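# Cinch a shoelace knot down onto the shoe

## Task

Draw the shoelace's slack knot downward until it sits tight against the shoe, and make sure the shoe is still upright on the table at the end; a toppled shoe means failure.

## Robot and tools

Setup: two arms, left_arm and right_arm, each with a two-finger gripper and a wrist camera. The fixed views are cam_high and cam_low; the wrist views are cam_left_wrist and cam_right_wrist (all 672x504). Scene frame: origin at table-top height, halfway between the nominal arm bases; +x points out over the table, +y toward left_arm, +z up. These names do not match image left and right. Calibrated bases: left_arm at (+0.023, +0.281, 0) m, right_arm at (+0.024, -0.346, 0) m, both turned only slightly about z.

Gripper geometry: the fingers extend along the gripper's +z axis and spread apart along its y axis. end_effector_position is the point between the pads, roughly 1 cm back from the fingertips.

execute_actions(actions, cameras): actions is a list of actions. Each action is a list of at most 15 rows, one row per 1/30 s step; if fewer rows are given, the final row repeats until step 15. Every row has 14 numbers in [-1, 1]: dx, dy, dz, rx, ry, rz, opening for left_arm, then those seven again for right_arm. Each arm always gets its own seven, even if it is idle. The six pose numbers are offsets, not poses. They are measured from that arm's Hand target as it stood when the action began, along that Hand target's own axes. Every row in one action refers to that same starting point, so rows do not add up inside an action. A later action or call does start from the new Hand target, so sending the same offset again moves the arm further. Scale: 1.0 equals 0.6 m for dx/dy/dz and 180 degrees for rotation. rx, ry, rz form a single rotation vector. opening is absolute: +1 is fully open (0.094 m), -1 is closed. To leave an arm's pose alone, send six zeros, but still send the opening you want it to keep, because 0 there means half open. Images come back only if actions is empty or cameras names some; ["all"] returns every camera.

move(target, speed, blend, opening_speed, grip_force, blocking, cameras): target is either one 14-number row laid out as above or a list of up to 15 such rows. Every row is an offset from the Hand targets held when the move starts, not from the row before it. Each gripper follows a straight line toward its target. speed is the top path speed in m/s, from 0.002 to 2.9 (default 0.25); rotation is capped at twice that value in rad/s. blend, in metres, rounds off corners in a list; 0 means a full stop at each row. opening_speed is how fast the opening changes per second on the -1..+1 scale, at least 0.2. grip_force is the force per pad in newtons, 10 to 50, given as one value or one per arm. It stays in effect until changed, and below 50 the fingers close slowly. blocking=false returns after about 0.5 s while the motion continues. Paths ignore obstacles and the other arm. Faster moves overshoot more and strike harder. Aiming well past a contact point pushes hard. The result adds a "move:" line giving the ending: done (within 10 mm and 2 degrees), off_target, moving, held or fault. It may also show limits=paced (the pose was clipped) or limits=held (a check blocked steps). An arm given all-zero offsets gets no new pose.

wait(seconds): 0 to 3600. Sends nothing new to the arms; any running move carries on. stop(): brakes the running move. zoom_image(camera, region): region is [x0, y0, x1, y1] in pixels of that camera's latest image, at most 504 by 504, counted from the top-left corner. read_manual(section): licence texts only. finished_scene(scene): ends the current scene, giving its number, and cannot be undone. Call it only once the knot is snug and the shoe stands on its own with the robot no longer helping.

Reading results: end_effector_position (m) and end_effector_quat_wxyz are in the scene frame and may be off by a few cm. Hand target is the last commanded pose after clipping, and the next offsets are measured from it. Friction and gravity can leave the gripper resting a few cm away from it. Waiting does not close that gap, but a new execute_actions call, even with all-zero offsets, asks for the pose again. If it still falls short, command the missing distance as an offset. Each step, commanded orientation is limited to within 40 degrees of the measured one. Tool commands shows the current opening commands. grip_measured is the measured opening on the command scale and reads slightly wide when the gripper is empty; the last Joint positions entry gives the opening in metres. Joint torques are total drive outputs, including offsets and noise. Joint velocities may read "within noise". Motor temperatures: MOTOR HOT appears at 75 °C. At 90 °C an over-temperature fault folds that arm away for the rest of the scene. At 100 °C the arm goes limp. Holding loads, stretching out, or pushing against something heats the motors.

Handling tips: close gently on the lace, using a low opening_speed and, if needed, a reduced grip_force. Pulling the lace ends apart with a pinch on each side is one way to tighten the knot. Pull slowly and not too far, so the shoe is not dragged or tipped over. Keep the shoe on the table. Never let the two grippers, wrist cameras or housings come together, and never close one gripper on the other's fingers. Do not slam into the table, the shoe or the camera stand, and do not press hard. Keep objects and the other arm away from each arm's camera cable. A stuck arm keeps pushing until it is commanded back past its gripper's position. Do not route paths near an arm's own base, because the elbow can whip around; go around the base instead. Avoid fast moves, drops and releasing anything while it is moving. Fault stops are costly.

Each tool is called after ">>>" by a JSON object that holds its "api" and its "payload".

## Session

>>> {"api": "execute_actions", "payload": {"actions": []}}

Scene clock: 0.00 s.
left_arm: end_effector_position=(+0.3066, +0.1836, +0.3109) grip_measured=+1.000 end_effector_quat_wxyz=(+0.542, -0.227, +0.807, +0.061) | right_arm: end_effector_position=(+0.2869, -0.2681, +0.2472) grip_measured=+1.000 end_effector_quat_wxyz=(+0.328, +0.243, +0.911, +0.062)
Joint positions: left_arm=[-0.928 1.213 1.282 -1.058 -1.063 -1.087 0.094] | right_arm=[0.547 1.093 1.229 -1.115 0.36 0.929 0.094]
Joint velocities: within noise
Joint torques (N m): no reading
Motor temperatures (°C): left_arm=[30 32 39 40 30 28 29] | right_arm=[30 37 36 36 28 30 31]
Heat: left arm: 40 °C; right arm: 37 °C.
Hand target: left_arm +0.3066, +0.1869, +0.3202; +0.553, -0.236, +0.797, +0.058 | right_arm +0.2887, -0.2702, +0.2535; +0.340, +0.243, +0.906, +0.061
Tool commands: left_gripper/opening=+1.0 right_gripper/opening=+1.0
camera_calibration:
cam_left_wrist: T_world_to_cam=[[0.43296, -0.89307, 0.12238, -0.00321], [-0.63316, -0.39794, -0.6639, 0.51302], [0.64161, 0.20995, -0.73774, 0.08108]] pos_world=[0.27419, 0.18426, 0.4008]
cam_right_wrist: T_world_to_cam=[[-0.39288, -0.87541, -0.2816, -0.05136], [-0.87317, 0.45119, -0.18441, 0.45438], [0.28849, 0.17343, -0.94164, 0.28384]] pos_world=[0.29468, -0.2992, 0.33661]

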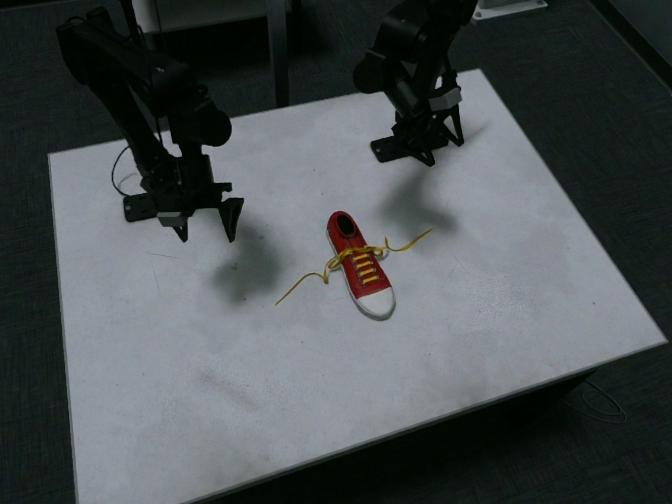

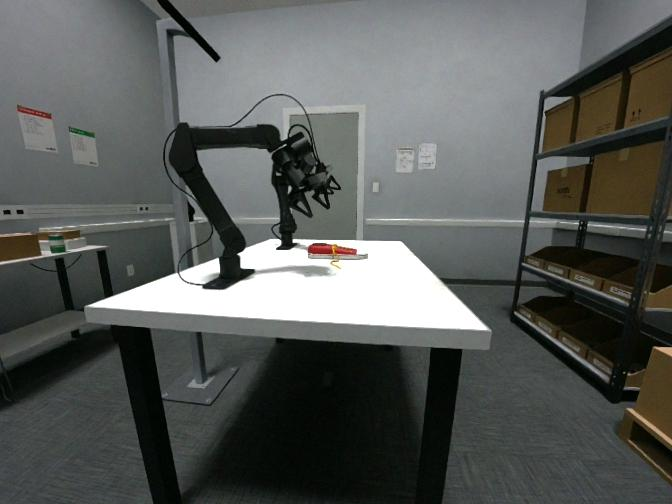

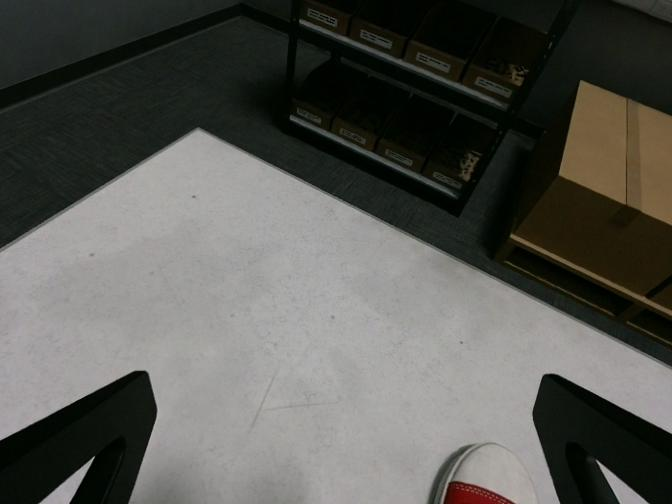

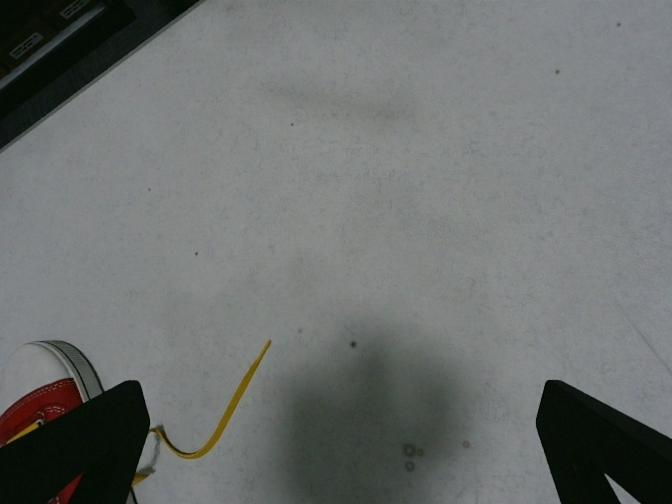

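>>> {"api": "zoom_image", "payload": {"camera": "cam_high", "region": [260, 190, 450, 332]}}

>>> {"api": "zoom_image", "payload": {"camera": "cam_low", "region": [290, 225, 390, 285]}}

Scaled by 2.653 from the camera's image (finer frame: 960x720).

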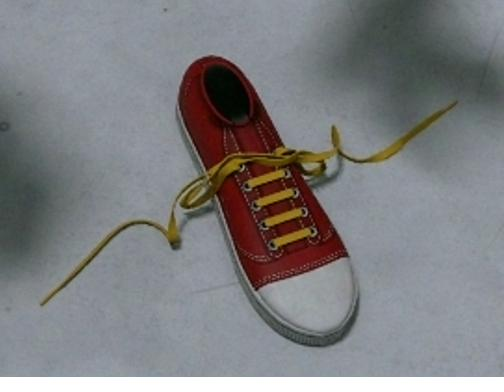

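Scaled by 5.040 from the camera's image (finer frame: 960x720).

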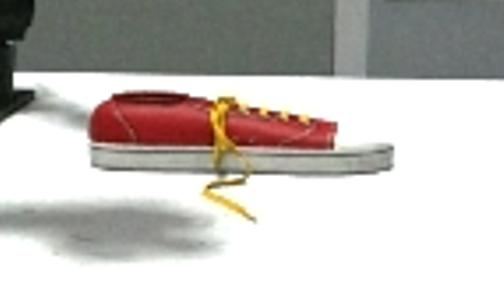

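>>> {"api": "move", "payload": {"target": [0.3138,0.0047,0.1245,-0.3033,0.2638,-0.3739,0.3,0.1567,0.1475,0.2245,0.138,0.1794,0.1317,0.3], "cameras": ["all"]}}

Scene clock: 35.70 s.
left_arm: end_effector_position=(+0.3161, +0.1556, +0.1276) grip_measured=+0.302 end_effector_quat_wxyz=(+0.055, +0.742, -0.668, +0.023) | right_arm: end_effector_position=(+0.3457, -0.1542, +0.1189) grip_measured=+0.302 end_effector_quat_wxyz=(+0.001, +0.449, +0.893, +0.004)
Joint positions: left_arm=[-0.38 1.746 1.499 -1.324 0.119 -2.015 0.061] | right_arm=[0.562 1.96 1.746 -1.35 -0.002 1.466 0.061]
Joint torques (N m): left_arm=[0.84 -6.56 5.41 0.82 0.11 -0.14] | right_arm=[-0.58 -7.01 9.66 0.01 -0.04 0.1]
Motor temperatures (°C): left_arm=[30 32 44 40 30 28 29] | right_arm=[29 37 40 36 28 29 30]
Heat: left arm: 44 °C; right arm: 40 °C.
Hand target: left_arm +0.3170, +0.1570, +0.1202; +0.000, +0.819, -0.574, +0.000 | right_arm +0.3500, -0.1548, +0.1204; +0.000, +0.460, +0.888, +0.000
Off the commanded pose: left_arm 0.008 m, 16 deg | right_arm 0.004 m, 1 deg.
joint sent to its limit (left arm) — joint 6 (wrist roll), lower limit. The joint targets are off in orientation, not in position.
move: off_target (left_arm)
cam_left_wrist: T_world_to_cam=[[0.99532, 0.07719, -0.05811, -0.31558], [0.09594, -0.86077, 0.49987, 0.07916], [-0.01144, -0.5031, -0.86415, 0.27915]] pos_world=[0.3097, 0.23294, 0.18332]
cam_right_wrist: T_world_to_cam=[[-0.80192, -0.59707, -0.02063, 0.1886], [-0.5469, 0.71976, 0.42759, 0.28669], [-0.24046, 0.35418, -0.90374, 0.33256]] pos_world=[0.388, -0.21153, 0.18185]

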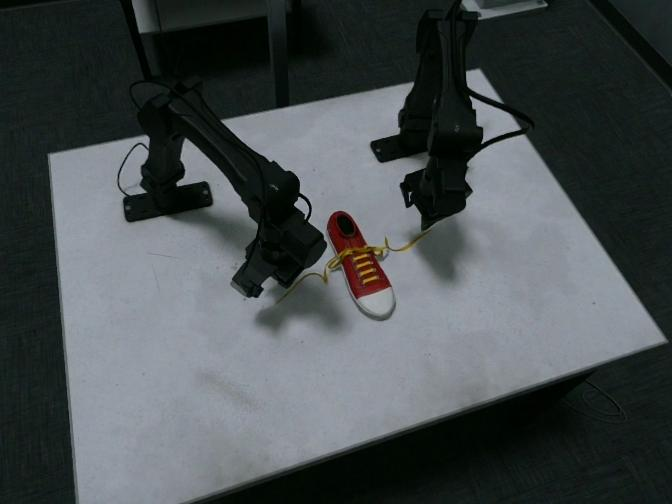

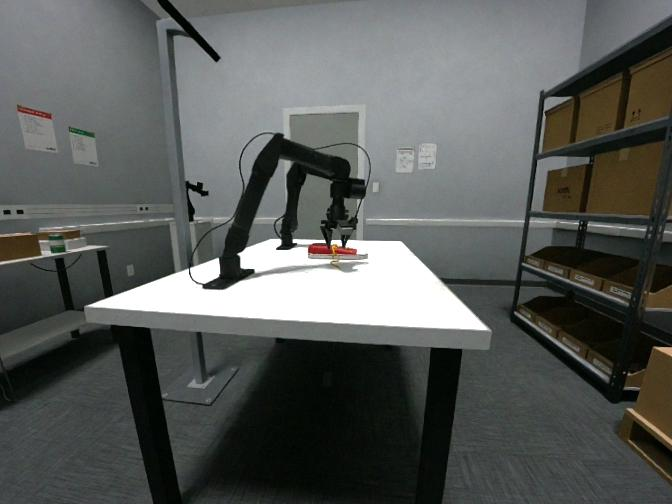

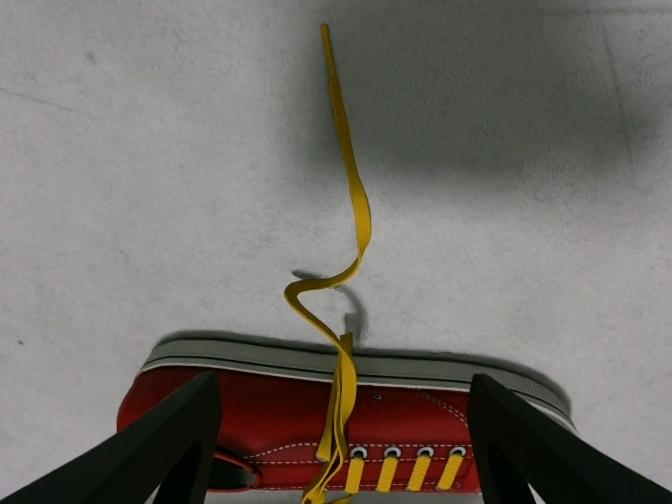

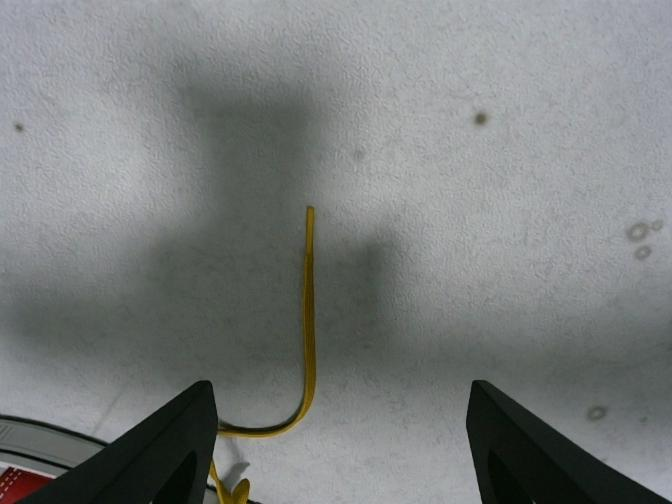

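>>> {"api": "move", "payload": {"target": [0,0,0.15,0,0,0.08,0.1,0.0753,0.0205,0.15,0,0,0,0.1], "cameras": ["cam_low","cam_high","cam_left_wrist","cam_right_wrist"]}}

Scene clock: 55.90 s.
left_arm: end_effector_position=(+0.3181, +0.1530, +0.0383) grip_measured=+0.102 end_effector_quat_wxyz=(+0.020, +0.727, -0.686, +0.014) | right_arm: end_effector_position=(+0.3340, -0.1089, +0.0443) grip_measured=+0.101 end_effector_quat_wxyz=(+0.000, +0.452, +0.892, +0.011)
Joint positions: left_arm=[-0.426 1.807 1.216 -0.968 0.047 -2.015 0.052] | right_arm=[0.675 2.043 1.567 -1.076 -0.01 1.584 0.052]
Joint torques (N m): left_arm=[-0.66 -6.9 4.77 0.87 -0.19 -0.13] | right_arm=[-0.14 -7.2 4.82 0.49 0 0.09]
Heat: left arm: 42 °C; right arm: 40 °C.
Hand target: left_arm +0.3170, +0.1568, +0.0302; +0.000, +0.740, -0.672, +0.000 | right_arm +0.3339, -0.1108, +0.0304; +0.000, +0.460, +0.888, +0.000
Off the commanded pose: left_arm 0.009 m, 4 deg | right_arm 0.014 m, 2 deg.
joint sent to its limit (left arm) — joint 6 (wrist roll), lower limit. The joint targets still meet the commanded pose.
move: off_target (left_arm, right_arm)
cam_left_wrist: T_world_to_cam=[[0.99924, 0.03448, -0.01804, -0.31874], [0.0389, -0.89373, 0.44692, 0.14667], [-0.00071, -0.44728, -0.89439, 0.18994]] pos_world=[0.31292, 0.22703, 0.09858]
cam_right_wrist: T_world_to_cam=[[-0.8053, -0.59203, -0.03162, 0.20693], [-0.5443, 0.71712, 0.43529, 0.27798], [-0.23502, 0.36775, -0.89974, 0.24576]] pos_world=[0.37571, -0.16722, 0.10666]

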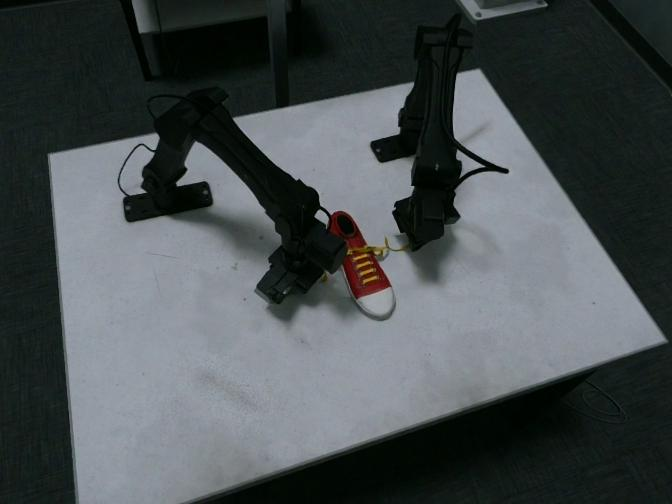

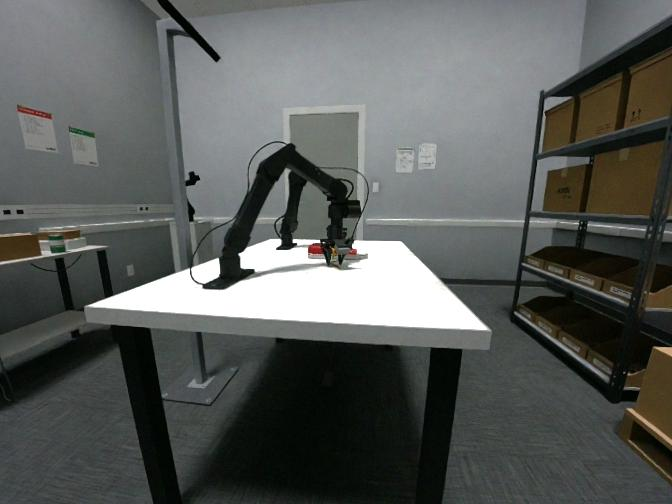

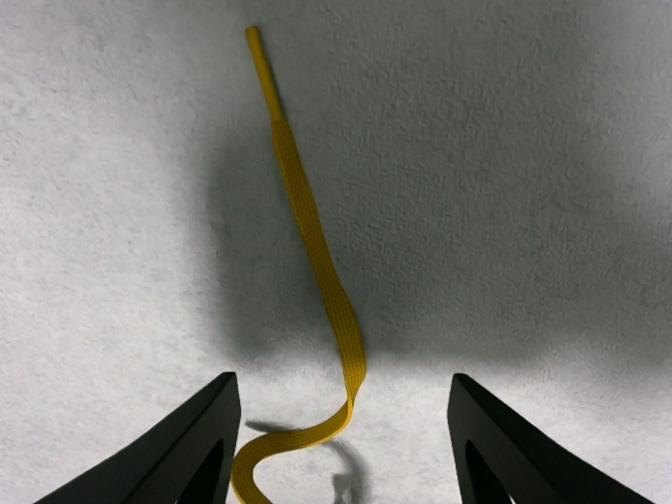

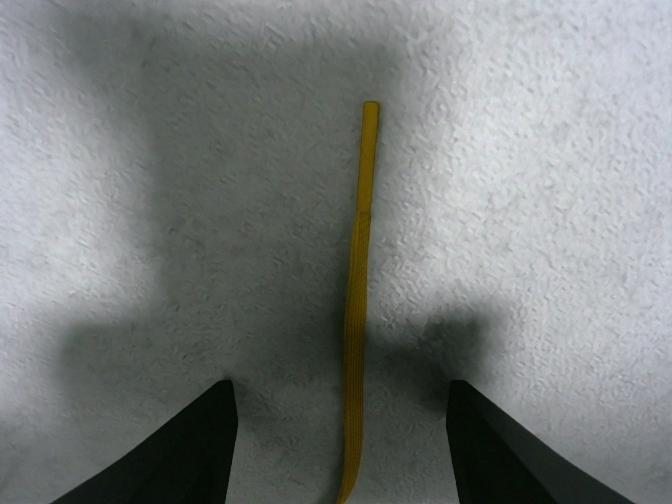

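>>> {"api": "move", "payload": {"target": [0,0,0.035,0,0,0,0.1,0,0,0.045,0,0,0,0.1], "speed": 0.05, "cameras": ["cam_left_wrist","cam_right_wrist"]}}

Scene clock: 61.50 s.
left_arm: end_effector_position=(+0.3187, +0.1531, +0.0175) grip_measured=+0.102 end_effector_quat_wxyz=(+0.019, +0.727, -0.686, +0.014) | right_arm: end_effector_position=(+0.3336, -0.1092, +0.0411) grip_measured=+0.101 end_effector_quat_wxyz=(+0.003, +0.453, +0.892, +0.017)
Joint positions: left_arm=[-0.426 1.838 1.167 -0.887 0.046 -2.015 0.052] | right_arm=[0.675 2.03 1.534 -1.041 -0.01 1.586 0.052]
Joint torques (N m): left_arm=[-0.66 -6.9 4.62 0.86 -0.2 -0.14] | right_arm=[-0.03 -4.3 1.4 1.04 0.03 0.1]
Heat: left arm: 41 °C; right arm: 39 °C.
Hand target: left_arm +0.3170, +0.1567, +0.0093; +0.000, +0.740, -0.672, +0.001 | right_arm +0.3339, -0.1108, +0.0034; +0.000, +0.460, +0.888, +0.000
Off the commanded pose: left_arm 0.009 m, 3 deg | right_arm 0.038 m, 2 deg.
joint sent to its limit (left arm) — joint 6 (wrist roll), lower limit. The joint targets still meet the commanded pose.
move: off_target (left_arm, right_arm)
cam_left_wrist: T_world_to_cam=[[0.99927, 0.03448, -0.01631, -0.31985], [0.03813, -0.89417, 0.4461, 0.15622], [0.0008, -0.4464, -0.89483, 0.17074]] pos_world=[0.31353, 0.22693, 0.07788]
cam_right_wrist: T_world_to_cam=[[-0.80573, -0.5904, -0.04706, 0.20738], [-0.54854, 0.71391, 0.43525, 0.28042], [-0.22338, 0.37651, -0.89908, 0.23998]] pos_world=[0.37452, -0.16811, 0.10347]

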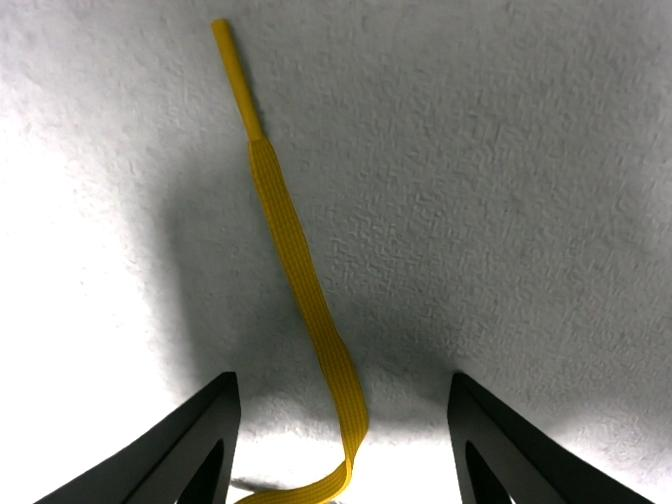

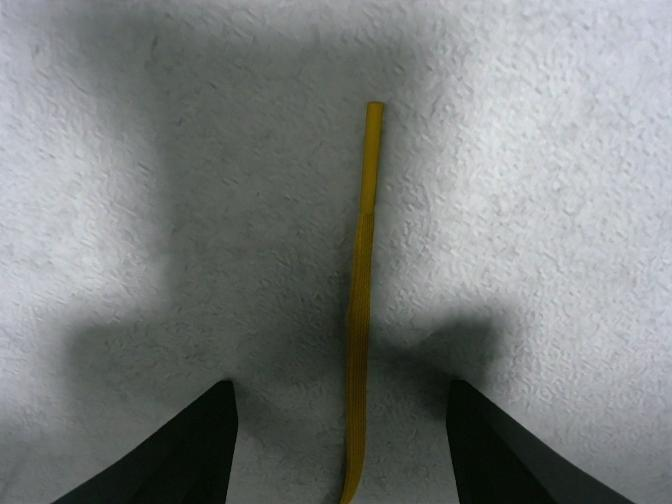

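>>> {"api": "move", "payload": {"target": [0,0,0.0233,0,0,0,0.1,0,0,-0.03,0,0,0,0.1], "speed": 0.05, "cameras": ["cam_left_wrist"]}}

Scene clock: 66.80 s.
left_arm: end_effector_position=(+0.3194, +0.1534, +0.0159) grip_measured=+0.101 end_effector_quat_wxyz=(+0.017, +0.727, -0.686, +0.016) | right_arm: end_effector_position=(+0.3338, -0.1090, +0.0416) grip_measured=+0.101 end_effector_quat_wxyz=(+0.003, +0.453, +0.892, +0.018)
Joint positions: left_arm=[-0.426 1.838 1.16 -0.874 0.043 -2.015 0.052] | right_arm=[0.675 2.029 1.535 -1.041 -0.01 1.586 0.052]
Joint torques (N m): left_arm=[-0.69 -5.08 2.66 1.3 -0.17 -0.13] | right_arm=[0.14 -5.16 5.56 0.5 0 0.13]
Heat: left arm: 41 °C; right arm: 39 °C.
Hand target: left_arm +0.3170, +0.1567, -0.0047; +0.000, +0.740, -0.672, +0.000 | right_arm +0.3339, -0.1108, +0.0214; +0.000, +0.460, +0.888, +0.000
Off the commanded pose: left_arm 0.021 m, 3 deg | right_arm 0.020 m, 2 deg.
joint sent to its limit (left arm) — joint 6 (wrist roll), lower limit. The joint targets still meet the commanded pose.
move: off_target (left_arm, right_arm)
cam_left_wrist: T_world_to_cam=[[0.99935, 0.03453, -0.01055, -0.32067], [0.03561, -0.89462, 0.44541, 0.15814], [0.00594, -0.4455, -0.89526, 0.16766]] pos_world=[0.31383, 0.22723, 0.07628]

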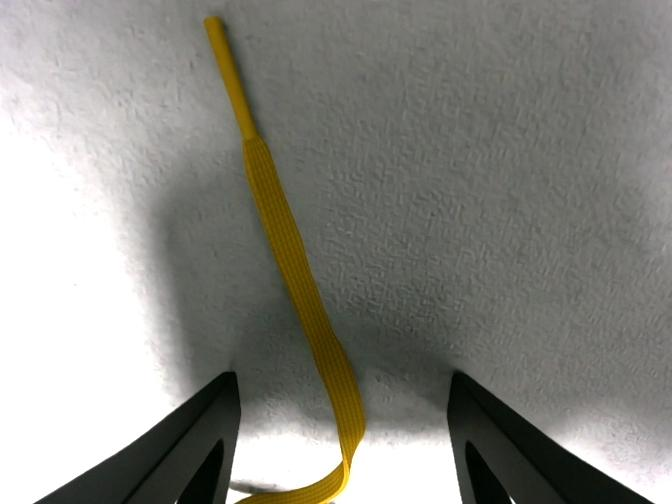

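Both touching. Close.

>>> {"api": "move", "payload": {"target": [0,0,-0.014,0,0,0,-1,0,0,0,0,0,0,-1], "opening_speed": 1, "speed": 0.05, "cameras": ["cam_left_wrist","cam_right_wrist"]}}

Scene clock: 73.80 s.
left_arm: end_effector_position=(+0.3255, +0.1521, +0.0160) grip_measured=-0.964 end_effector_quat_wxyz=(+0.009, +0.727, -0.686, +0.026) | right_arm: end_effector_position=(+0.3345, -0.1085, +0.0420) grip_measured=-0.938 end_effector_quat_wxyz=(+0.004, +0.453, +0.892, +0.020)
Joint positions: left_arm=[-0.426 1.838 1.16 -0.85 0.036 -2.015 0.002] | right_arm=[0.675 2.029 1.536 -1.04 -0.01 1.586 0.003]
Joint torques (N m): left_arm=[-0.7 -6.23 4.26 0.77 -0.12 -0.13] | right_arm=[-0.02 -5.48 5.39 0.47 -0.03 0.11]
Heat: left arm: 41 °C; right arm: 38 °C.
Hand target: left_arm +0.3170, +0.1568, +0.0037; +0.000, +0.740, -0.672, +0.000 | right_arm +0.3340, -0.1107, +0.0214; +0.000, +0.460, +0.888, +0.000
Off the commanded pose: left_arm 0.016 m, 4 deg | right_arm 0.021 m, 2 deg.
joint sent to its limit (left arm) — joint 6 (wrist roll), lower limit. The joint targets still meet the commanded pose.
move: off_target (left_arm)
cam_left_wrist: T_world_to_cam=[[0.99929, 0.03473, 0.01435, -0.32718], [0.02458, -0.89301, 0.44937, 0.15997], [0.02843, -0.4487, -0.89323, 0.16027]] pos_world=[0.31846, 0.22613, 0.07597]
cam_right_wrist: T_world_to_cam=[[-0.80557, -0.59025, -0.05163, 0.20872], [-0.5501, 0.71271, 0.43524, 0.28044], [-0.2201, 0.37901, -0.89884, 0.23993]] pos_world=[0.37522, -0.16761, 0.10437]

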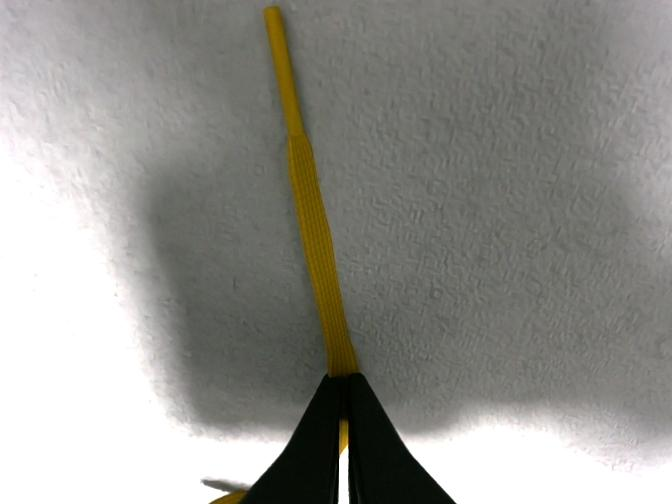

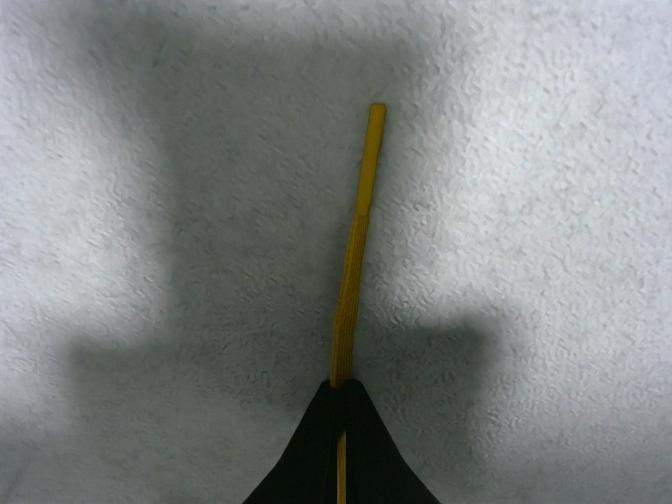

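>>> {"api": "move", "payload": {"target": [-0.097,-0.034,-0.04,0,0,0,-1,-0.0835,-0.0557,-0.04,0,0,0,-1], "speed": 0.06, "cameras": ["cam_high","cam_low","cam_left_wrist"]}}

>>> {"api": "zoom_image", "payload": {"camera": "cam_high", "region": [240, 190, 480, 370]}}

>>> {"api": "zoom_image", "payload": {"camera": "cam_low", "region": [290, 225, 390, 285]}}

Scene clock: 81.00 s.
left_arm: end_effector_position=(+0.3276, +0.2085, +0.0161) grip_measured=-0.965 end_effector_quat_wxyz=(+0.020, +0.738, -0.674, +0.000) | right_arm: end_effector_position=(+0.3419, -0.1576, +0.0426) grip_measured=-0.939 end_effector_quat_wxyz=(-0.007, +0.463, +0.886, +0.018)
Joint positions: left_arm=[-0.257 1.837 1.16 -0.913 0.035 -1.878 0.002] | right_arm=[0.546 1.965 1.446 -1.03 -0.032 1.48 0.003]
Joint torques (N m): left_arm=[0.8 -10.41 7.25 0.41 -0.24 0.07] | right_arm=[-0.73 -10.44 3.9 0 0.21 -0.1]
Heat: left arm: 41 °C; right arm: 39 °C.
Hand target: left_arm +0.3317, +0.2167, +0.0276; +0.000, +0.740, -0.672, +0.000 | right_arm +0.3355, -0.1709, +0.0453; +0.000, +0.460, +0.888, +0.000
Off the commanded pose: left_arm 0.015 m, 2 deg | right_arm 0.015 m, 2 deg.
move: off_target (left_arm, right_arm)
cam_left_wrist: T_world_to_cam=[[0.99699, 0.06743, -0.03816, -0.33642], [0.07729, -0.90012, 0.42873, 0.19473], [-0.00544, -0.4304, -0.90262, 0.19301]] pos_world=[0.32141, 0.28104, 0.07789]

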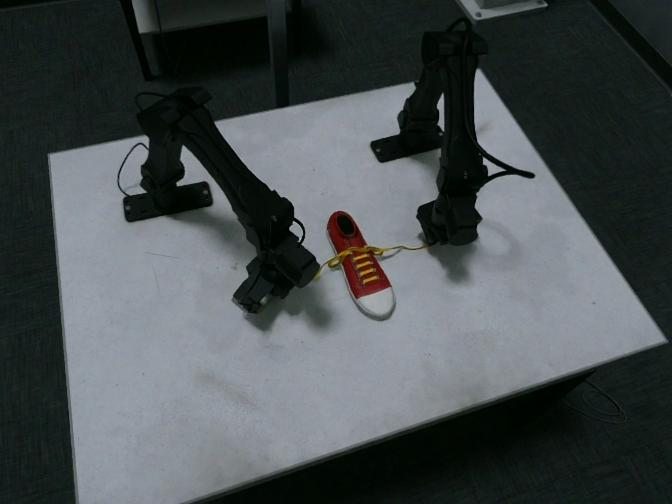

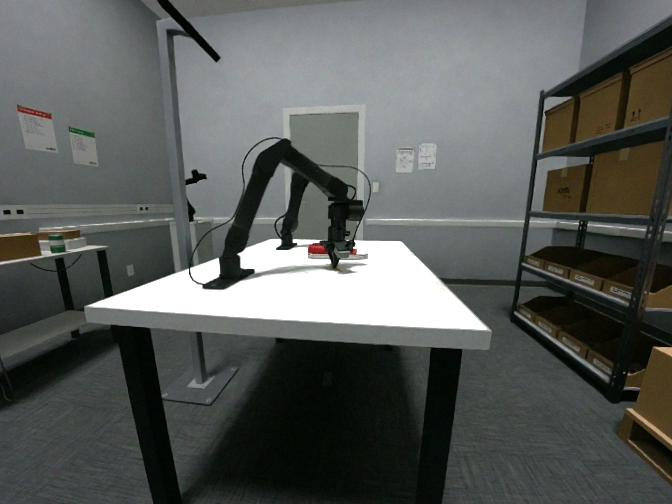

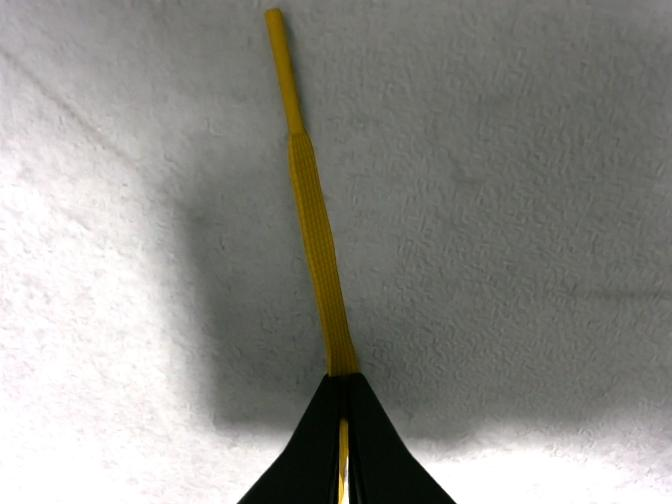

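Scaled by 2.100 from the camera's image (finer frame: 960x720).

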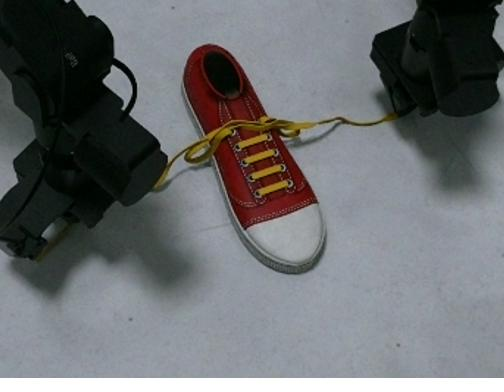

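Scaled by 5.040 from the camera's image (finer frame: 960x720).

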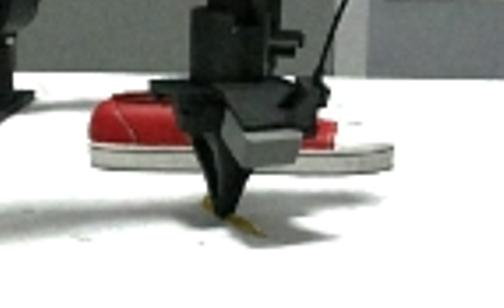

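>>> {"api": "move", "payload": {"target": [-0.07,-0.006,-0.025,0,0,0,-1,-0.0735,-0.0527,-0.025,0,0,0,-1], "speed": 0.06, "cameras": ["cam_high","cam_left_wrist"]}}

>>> {"api": "zoom_image", "payload": {"camera": "cam_high", "region": [240, 190, 480, 370]}}

Scene clock: 85.80 s.
left_arm: end_effector_position=(+0.3230, +0.2516, +0.0263) grip_measured=-0.965 end_effector_quat_wxyz=(+0.026, +0.739, -0.673, -0.008) | right_arm: end_effector_position=(+0.3412, -0.2182, +0.0526) grip_measured=-0.939 end_effector_quat_wxyz=(-0.007, +0.465, +0.885, +0.005)
Joint positions: left_arm=[-0.122 1.803 1.16 -0.973 0.032 -1.745 0.002] | right_arm=[0.399 1.874 1.363 -1.061 -0.018 1.339 0.003]
Joint torques (N m): left_arm=[0.57 -11.02 8.16 0.43 -0.21 0.07] | right_arm=[-0.38 -10.5 4.59 0.01 0.07 -0.08]
Heat: left arm: 41 °C; right arm: 40 °C.
Hand target: left_arm +0.3312, +0.2589, +0.0425; +0.000, +0.740, -0.672, +0.000 | right_arm +0.3352, -0.2252, +0.0603; +0.000, +0.460, +0.888, +0.000
Off the commanded pose: left_arm 0.020 m, 3 deg | right_arm 0.012 m, 1 deg.
move: off_target (left_arm, right_arm)
cam_left_wrist: T_world_to_cam=[[0.99585, 0.06909, -0.05927, -0.33383], [0.08781, -0.90081, 0.42525, 0.22651], [-0.02401, -0.42869, -0.90313, 0.22633]] pos_world=[0.31799, 0.32414, 0.0883]

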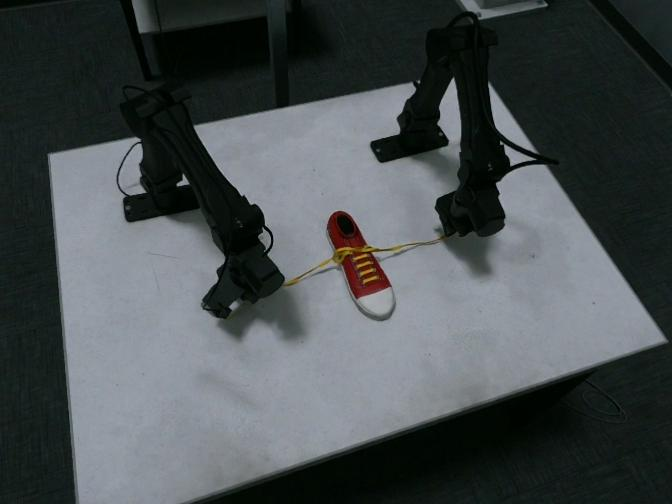

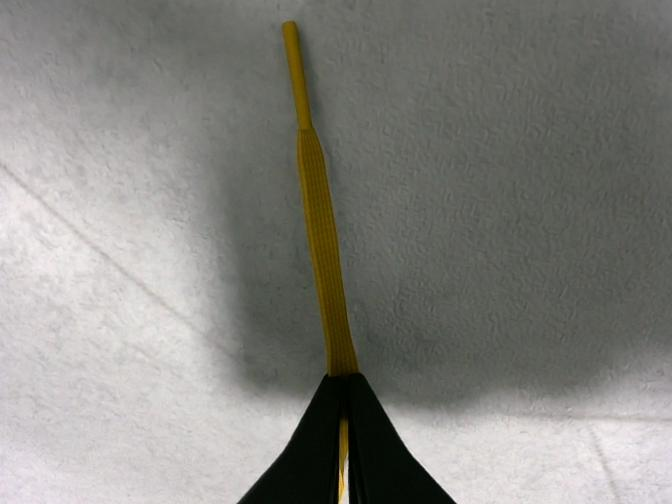

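Scaled by 2.100 from the camera's image (finer frame: 960x720).

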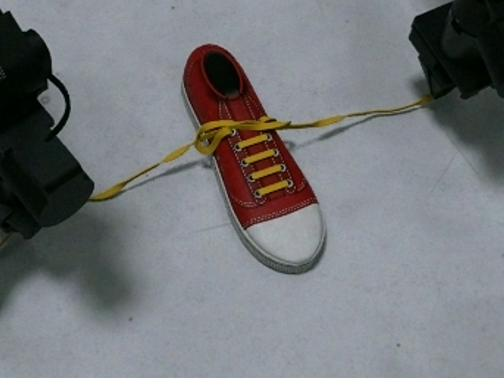

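>>> {"api": "move", "payload": {"target": [-0.07,-0.006,0,0,0,0,-1,-0.055,-0.039,0,0,0,0,-1], "speed": 0.06, "cameras": ["cam_high"]}}

>>> {"api": "zoom_image", "payload": {"camera": "cam_high", "region": [240, 190, 480, 370]}}

Scene clock: 90.00 s.
left_arm: end_effector_position=(+0.3242, +0.2928, +0.0263) grip_measured=-0.965 end_effector_quat_wxyz=(+0.027, +0.739, -0.674, -0.005) | right_arm: end_effector_position=(+0.3390, -0.2601, +0.0536) grip_measured=-0.939 end_effector_quat_wxyz=(-0.010, +0.465, +0.885, +0.002)
Joint positions: left_arm=[0.014 1.803 1.16 -0.973 0.03 -1.608 0.002] | right_arm=[0.282 1.827 1.305 -1.061 -0.016 1.221 0.003]
Joint torques (N m): left_arm=[0.81 -11.18 7.91 0.44 -0.21 0.07] | right_arm=[-0.47 -10.17 4.62 0.1 0.06 -0.1]
Heat: left arm: 42 °C; right arm: 41 °C.
Hand target: left_arm +0.3308, +0.3010, +0.0425; +0.000, +0.740, -0.672, +0.000 | right_arm +0.3350, -0.2656, +0.0603; +0.000, +0.460, +0.888, +0.000
Off the commanded pose: left_arm 0.019 m, 3 deg | right_arm 0.010 m, 1 deg.
move: off_target (left_arm)

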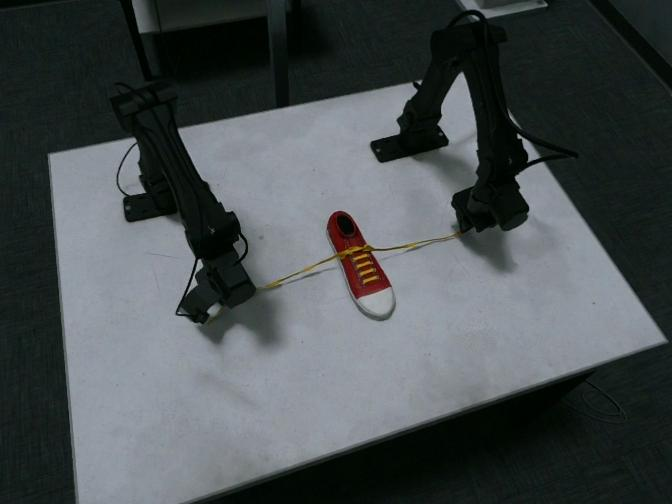

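Scaled by 2.100 from the camera's image (finer frame: 960x720).

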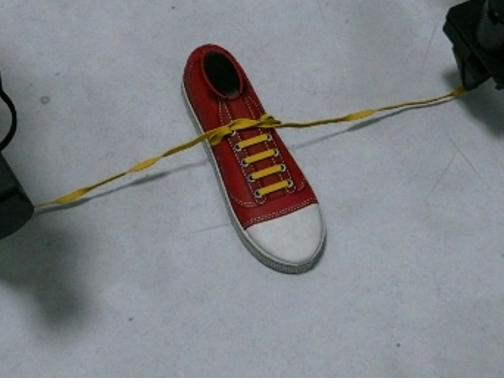

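>>> {"api": "move", "payload": {"target": [-0.05,-0.004,0.01,0,0,0,-1,-0.041,-0.029,0.01,0,0,0,-1], "speed": 0.04, "cameras": ["cam_high","cam_low"]}}

>>> {"api": "zoom_image", "payload": {"camera": "cam_high", "region": [300, 190, 420, 340]}}

Scene clock: 94.37 s.
left_arm: end_effector_position=(+0.3216, +0.3218, +0.0263) grip_measured=-0.965 end_effector_quat_wxyz=(+0.027, +0.739, -0.673, -0.002) | right_arm: end_effector_position=(+0.3325, -0.2914, +0.0483) grip_measured=-0.939 end_effector_quat_wxyz=(-0.020, +0.464, +0.886, -0.005)
Joint positions: left_arm=[0.111 1.803 1.16 -0.973 0.03 -1.512 0.002] | right_arm=[0.191 1.809 1.261 -1.061 -0.016 1.127 0.003]
Joint torques (N m): left_arm=[0.64 -9.51 7.77 0.65 -0.2 0.08] | right_arm=[-0.42 -9.78 4.57 0.33 0.11 -0.09]
Heat: left arm: 42 °C; right arm: 41 °C.
Hand target: left_arm +0.3303, +0.3311, +0.0365; +0.000, +0.740, -0.672, +0.000 | right_arm +0.3350, -0.2957, +0.0543; +0.000, +0.460, +0.888, +0.000
Off the commanded pose: left_arm 0.016 m, 3 deg | right_arm 0.008 m, 2 deg.
move: off_target (left_arm)

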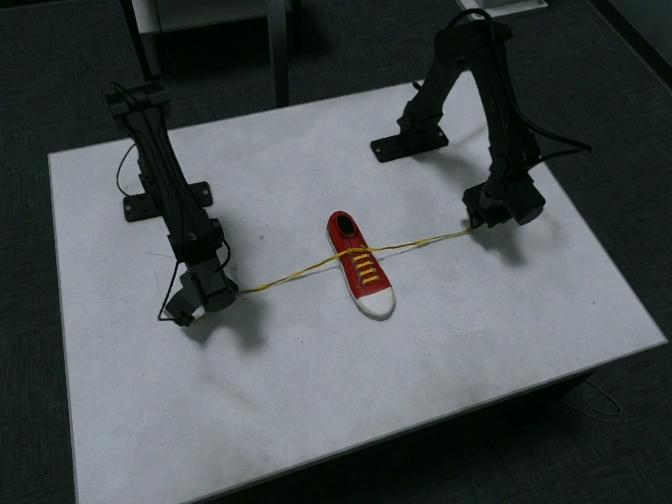

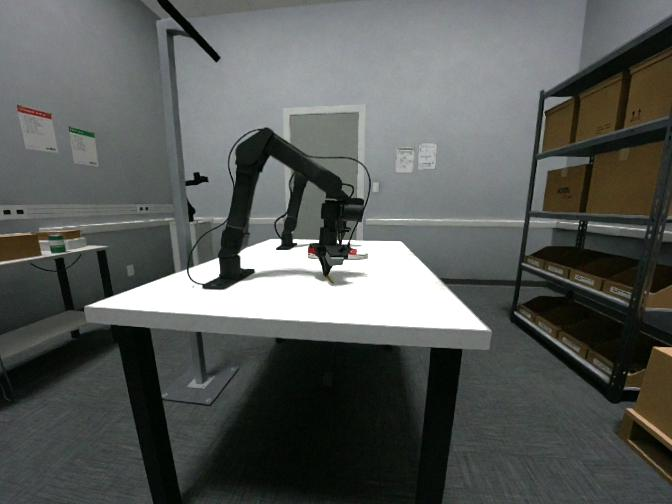

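Scaled by 3.360 from the camera's image (finer frame: 960x720).

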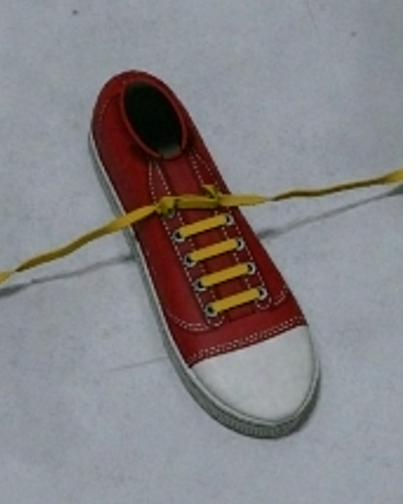

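>>> {"api": "move", "payload": {"target": [-0.05,-0.004,0.005,0,0,0,-1,-0.041,-0.029,0.005,0,0,0,-1], "speed": 0.04, "cameras": ["cam_high","cam_left_wrist","cam_right_wrist"]}}

>>> {"api": "zoom_image", "payload": {"camera": "cam_high", "region": [300, 190, 420, 340]}}

Scene clock: 99.20 s.
left_arm: end_effector_position=(+0.3165, +0.3499, +0.0263) grip_measured=-0.965 end_effector_quat_wxyz=(+0.027, +0.739, -0.674, +0.000) | right_arm: end_effector_position=(+0.3320, -0.3215, +0.0455) grip_measured=-0.939 end_effector_quat_wxyz=(-0.022, +0.464, +0.885, -0.004)
Joint positions: left_arm=[0.206 1.803 1.16 -0.973 0.03 -1.417 0.002] | right_arm=[0.095 1.8 1.237 -1.05 -0.016 1.032 0.003]
Joint torques (N m): left_arm=[0.5 -7.47 9.48 0.71 -0.21 0.08] | right_arm=[-0.55 -9.58 4.42 0.36 0.09 -0.11]
Motor temperatures (°C): left_arm=[30 37 43 37 30 28 30] | right_arm=[29 41 37 33 28 29 30]
Heat: left arm: 43 °C; right arm: 41 °C.
Hand target: left_arm +0.3298, +0.3612, +0.0334; +0.000, +0.740, -0.672, +0.000 | right_arm +0.3349, -0.3259, +0.0512; +0.000, +0.460, +0.888, +0.000
Off the commanded pose: left_arm 0.019 m, 3 deg | right_arm 0.008 m, 3 deg.
move: off_target (left_arm, right_arm)
cam_left_wrist: T_world_to_cam=[[0.99649, 0.06787, -0.04892, -0.33415], [0.08246, -0.8955, 0.43735, 0.31506], [-0.01412, -0.43985, -0.89796, 0.26898]] pos_world=[0.3108, 0.42312, 0.0874]
cam_right_wrist: T_world_to_cam=[[-0.82176, -0.56965, 0.01445, 0.09002], [-0.50098, 0.73432, 0.45804, 0.41894], [-0.27153, 0.36916, -0.88881, 0.33666]] pos_world=[0.37527, -0.38064, 0.10603]

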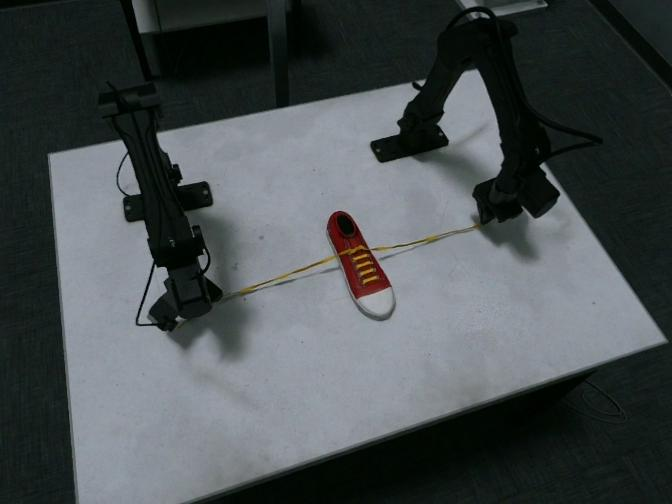

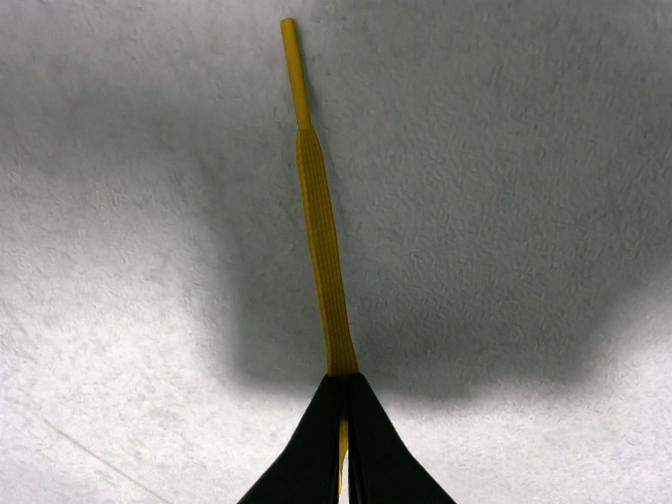

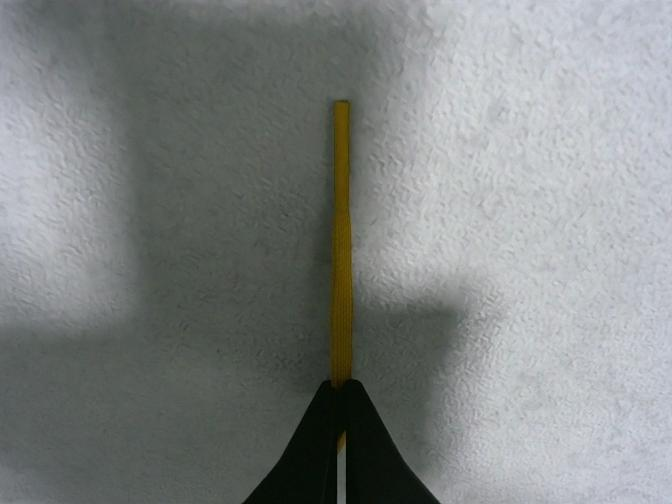

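Scaled by 3.360 from the camera's image (finer frame: 960x720).

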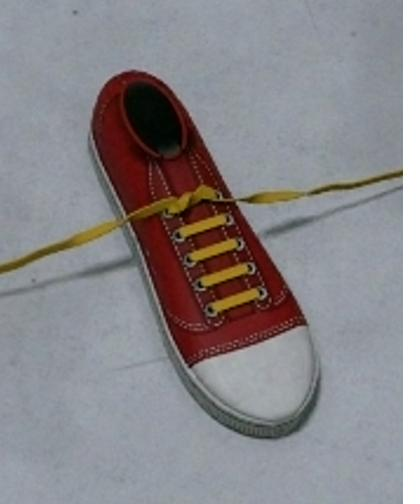

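>>> {"api": "move", "payload": {"target": [-0.05,-0.004,0.005,0,0,0,-1,-0.041,-0.029,0.005,0,0,0,-1], "speed": 0.04, "cameras": ["cam_high","cam_left_wrist","cam_right_wrist"]}}

>>> {"api": "zoom_image", "payload": {"camera": "cam_high", "region": [300, 190, 420, 340]}}

Scene clock: 104.67 s.
left_arm: end_effector_position=(+0.3189, +0.3662, +0.0260) grip_measured=-0.965 end_effector_quat_wxyz=(+0.034, +0.732, -0.680, +0.018) | right_arm: end_effector_position=(+0.3315, -0.3335, +0.0444) grip_measured=-0.939 end_effector_quat_wxyz=(-0.037, +0.458, +0.888, +0.025)
Joint positions: left_arm=[0.276 1.824 1.184 -0.973 0.066 -1.328 0.002] | right_arm=[0.02 1.799 1.229 -1.046 -0.078 0.941 0.003]
Joint torques (N m): left_arm=[2.56 -6.74 10.04 0.74 -0.49 0.08] | right_arm=[-2.3 -9.31 4.59 0.41 0.65 -0.15]
Heat: left arm: 43 °C; right arm: 41 °C.
Hand target: left_arm +0.3293, +0.3913, +0.0304; +0.000, +0.740, -0.672, +0.000 | right_arm +0.3349, -0.3560, +0.0482; +0.000, +0.460, +0.888, +0.000
Off the commanded pose: left_arm 0.027 m, 5 deg | right_arm 0.023 m, 5 deg.
move: off_target (left_arm, right_arm)
cam_left_wrist: T_world_to_cam=[[0.99823, 0.04941, -0.03325, -0.33198], [0.05925, -0.88058, 0.47019, 0.33074], [-0.00604, -0.47132, -0.88194, 0.28442]] pos_world=[0.31351, 0.44169, 0.0843]
cam_right_wrist: T_world_to_cam=[[-0.81432, -0.57996, -0.02282, 0.07862], [-0.51014, 0.69642, 0.50474, 0.41638], [-0.27683, 0.42266, -0.86297, 0.35844]] pos_world=[0.37567, -0.39588, 0.10096]

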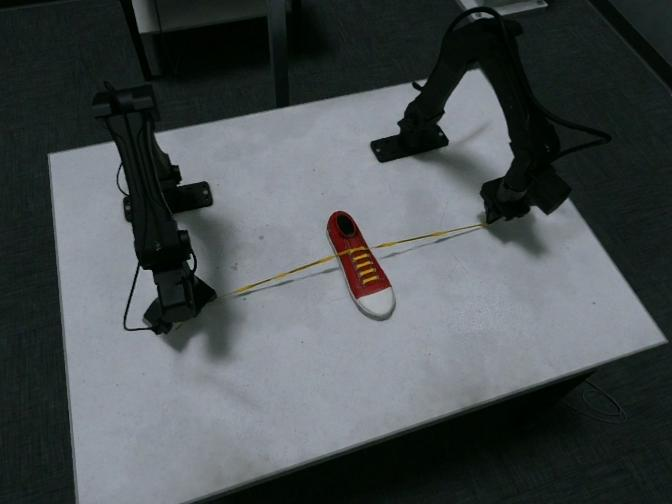

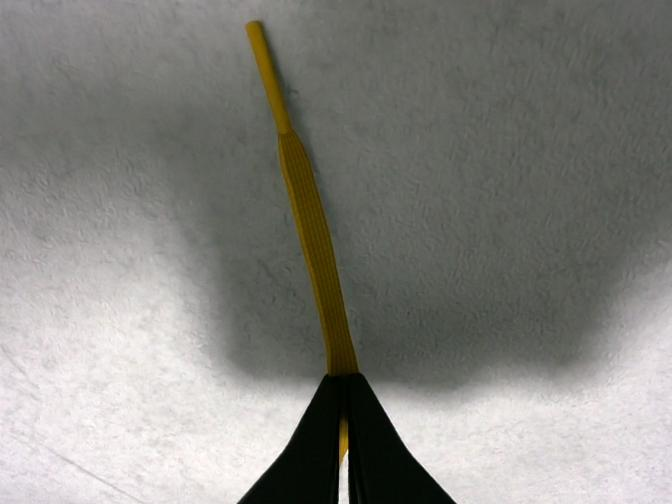

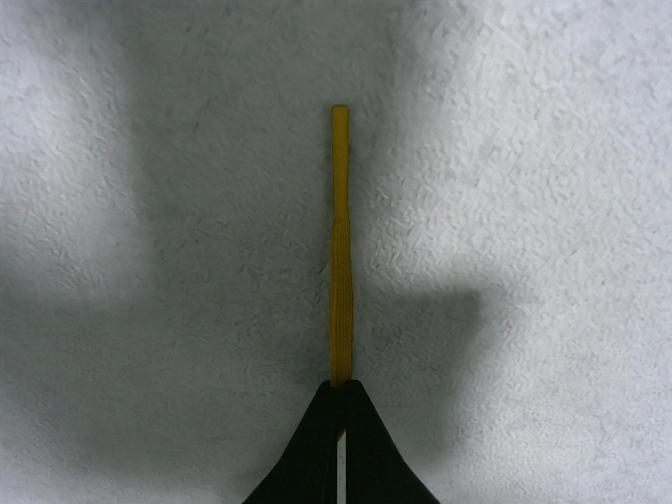

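Scaled by 3.360 from the camera's image (finer frame: 960x720).

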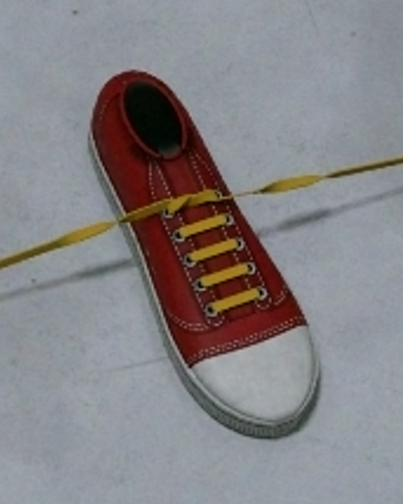

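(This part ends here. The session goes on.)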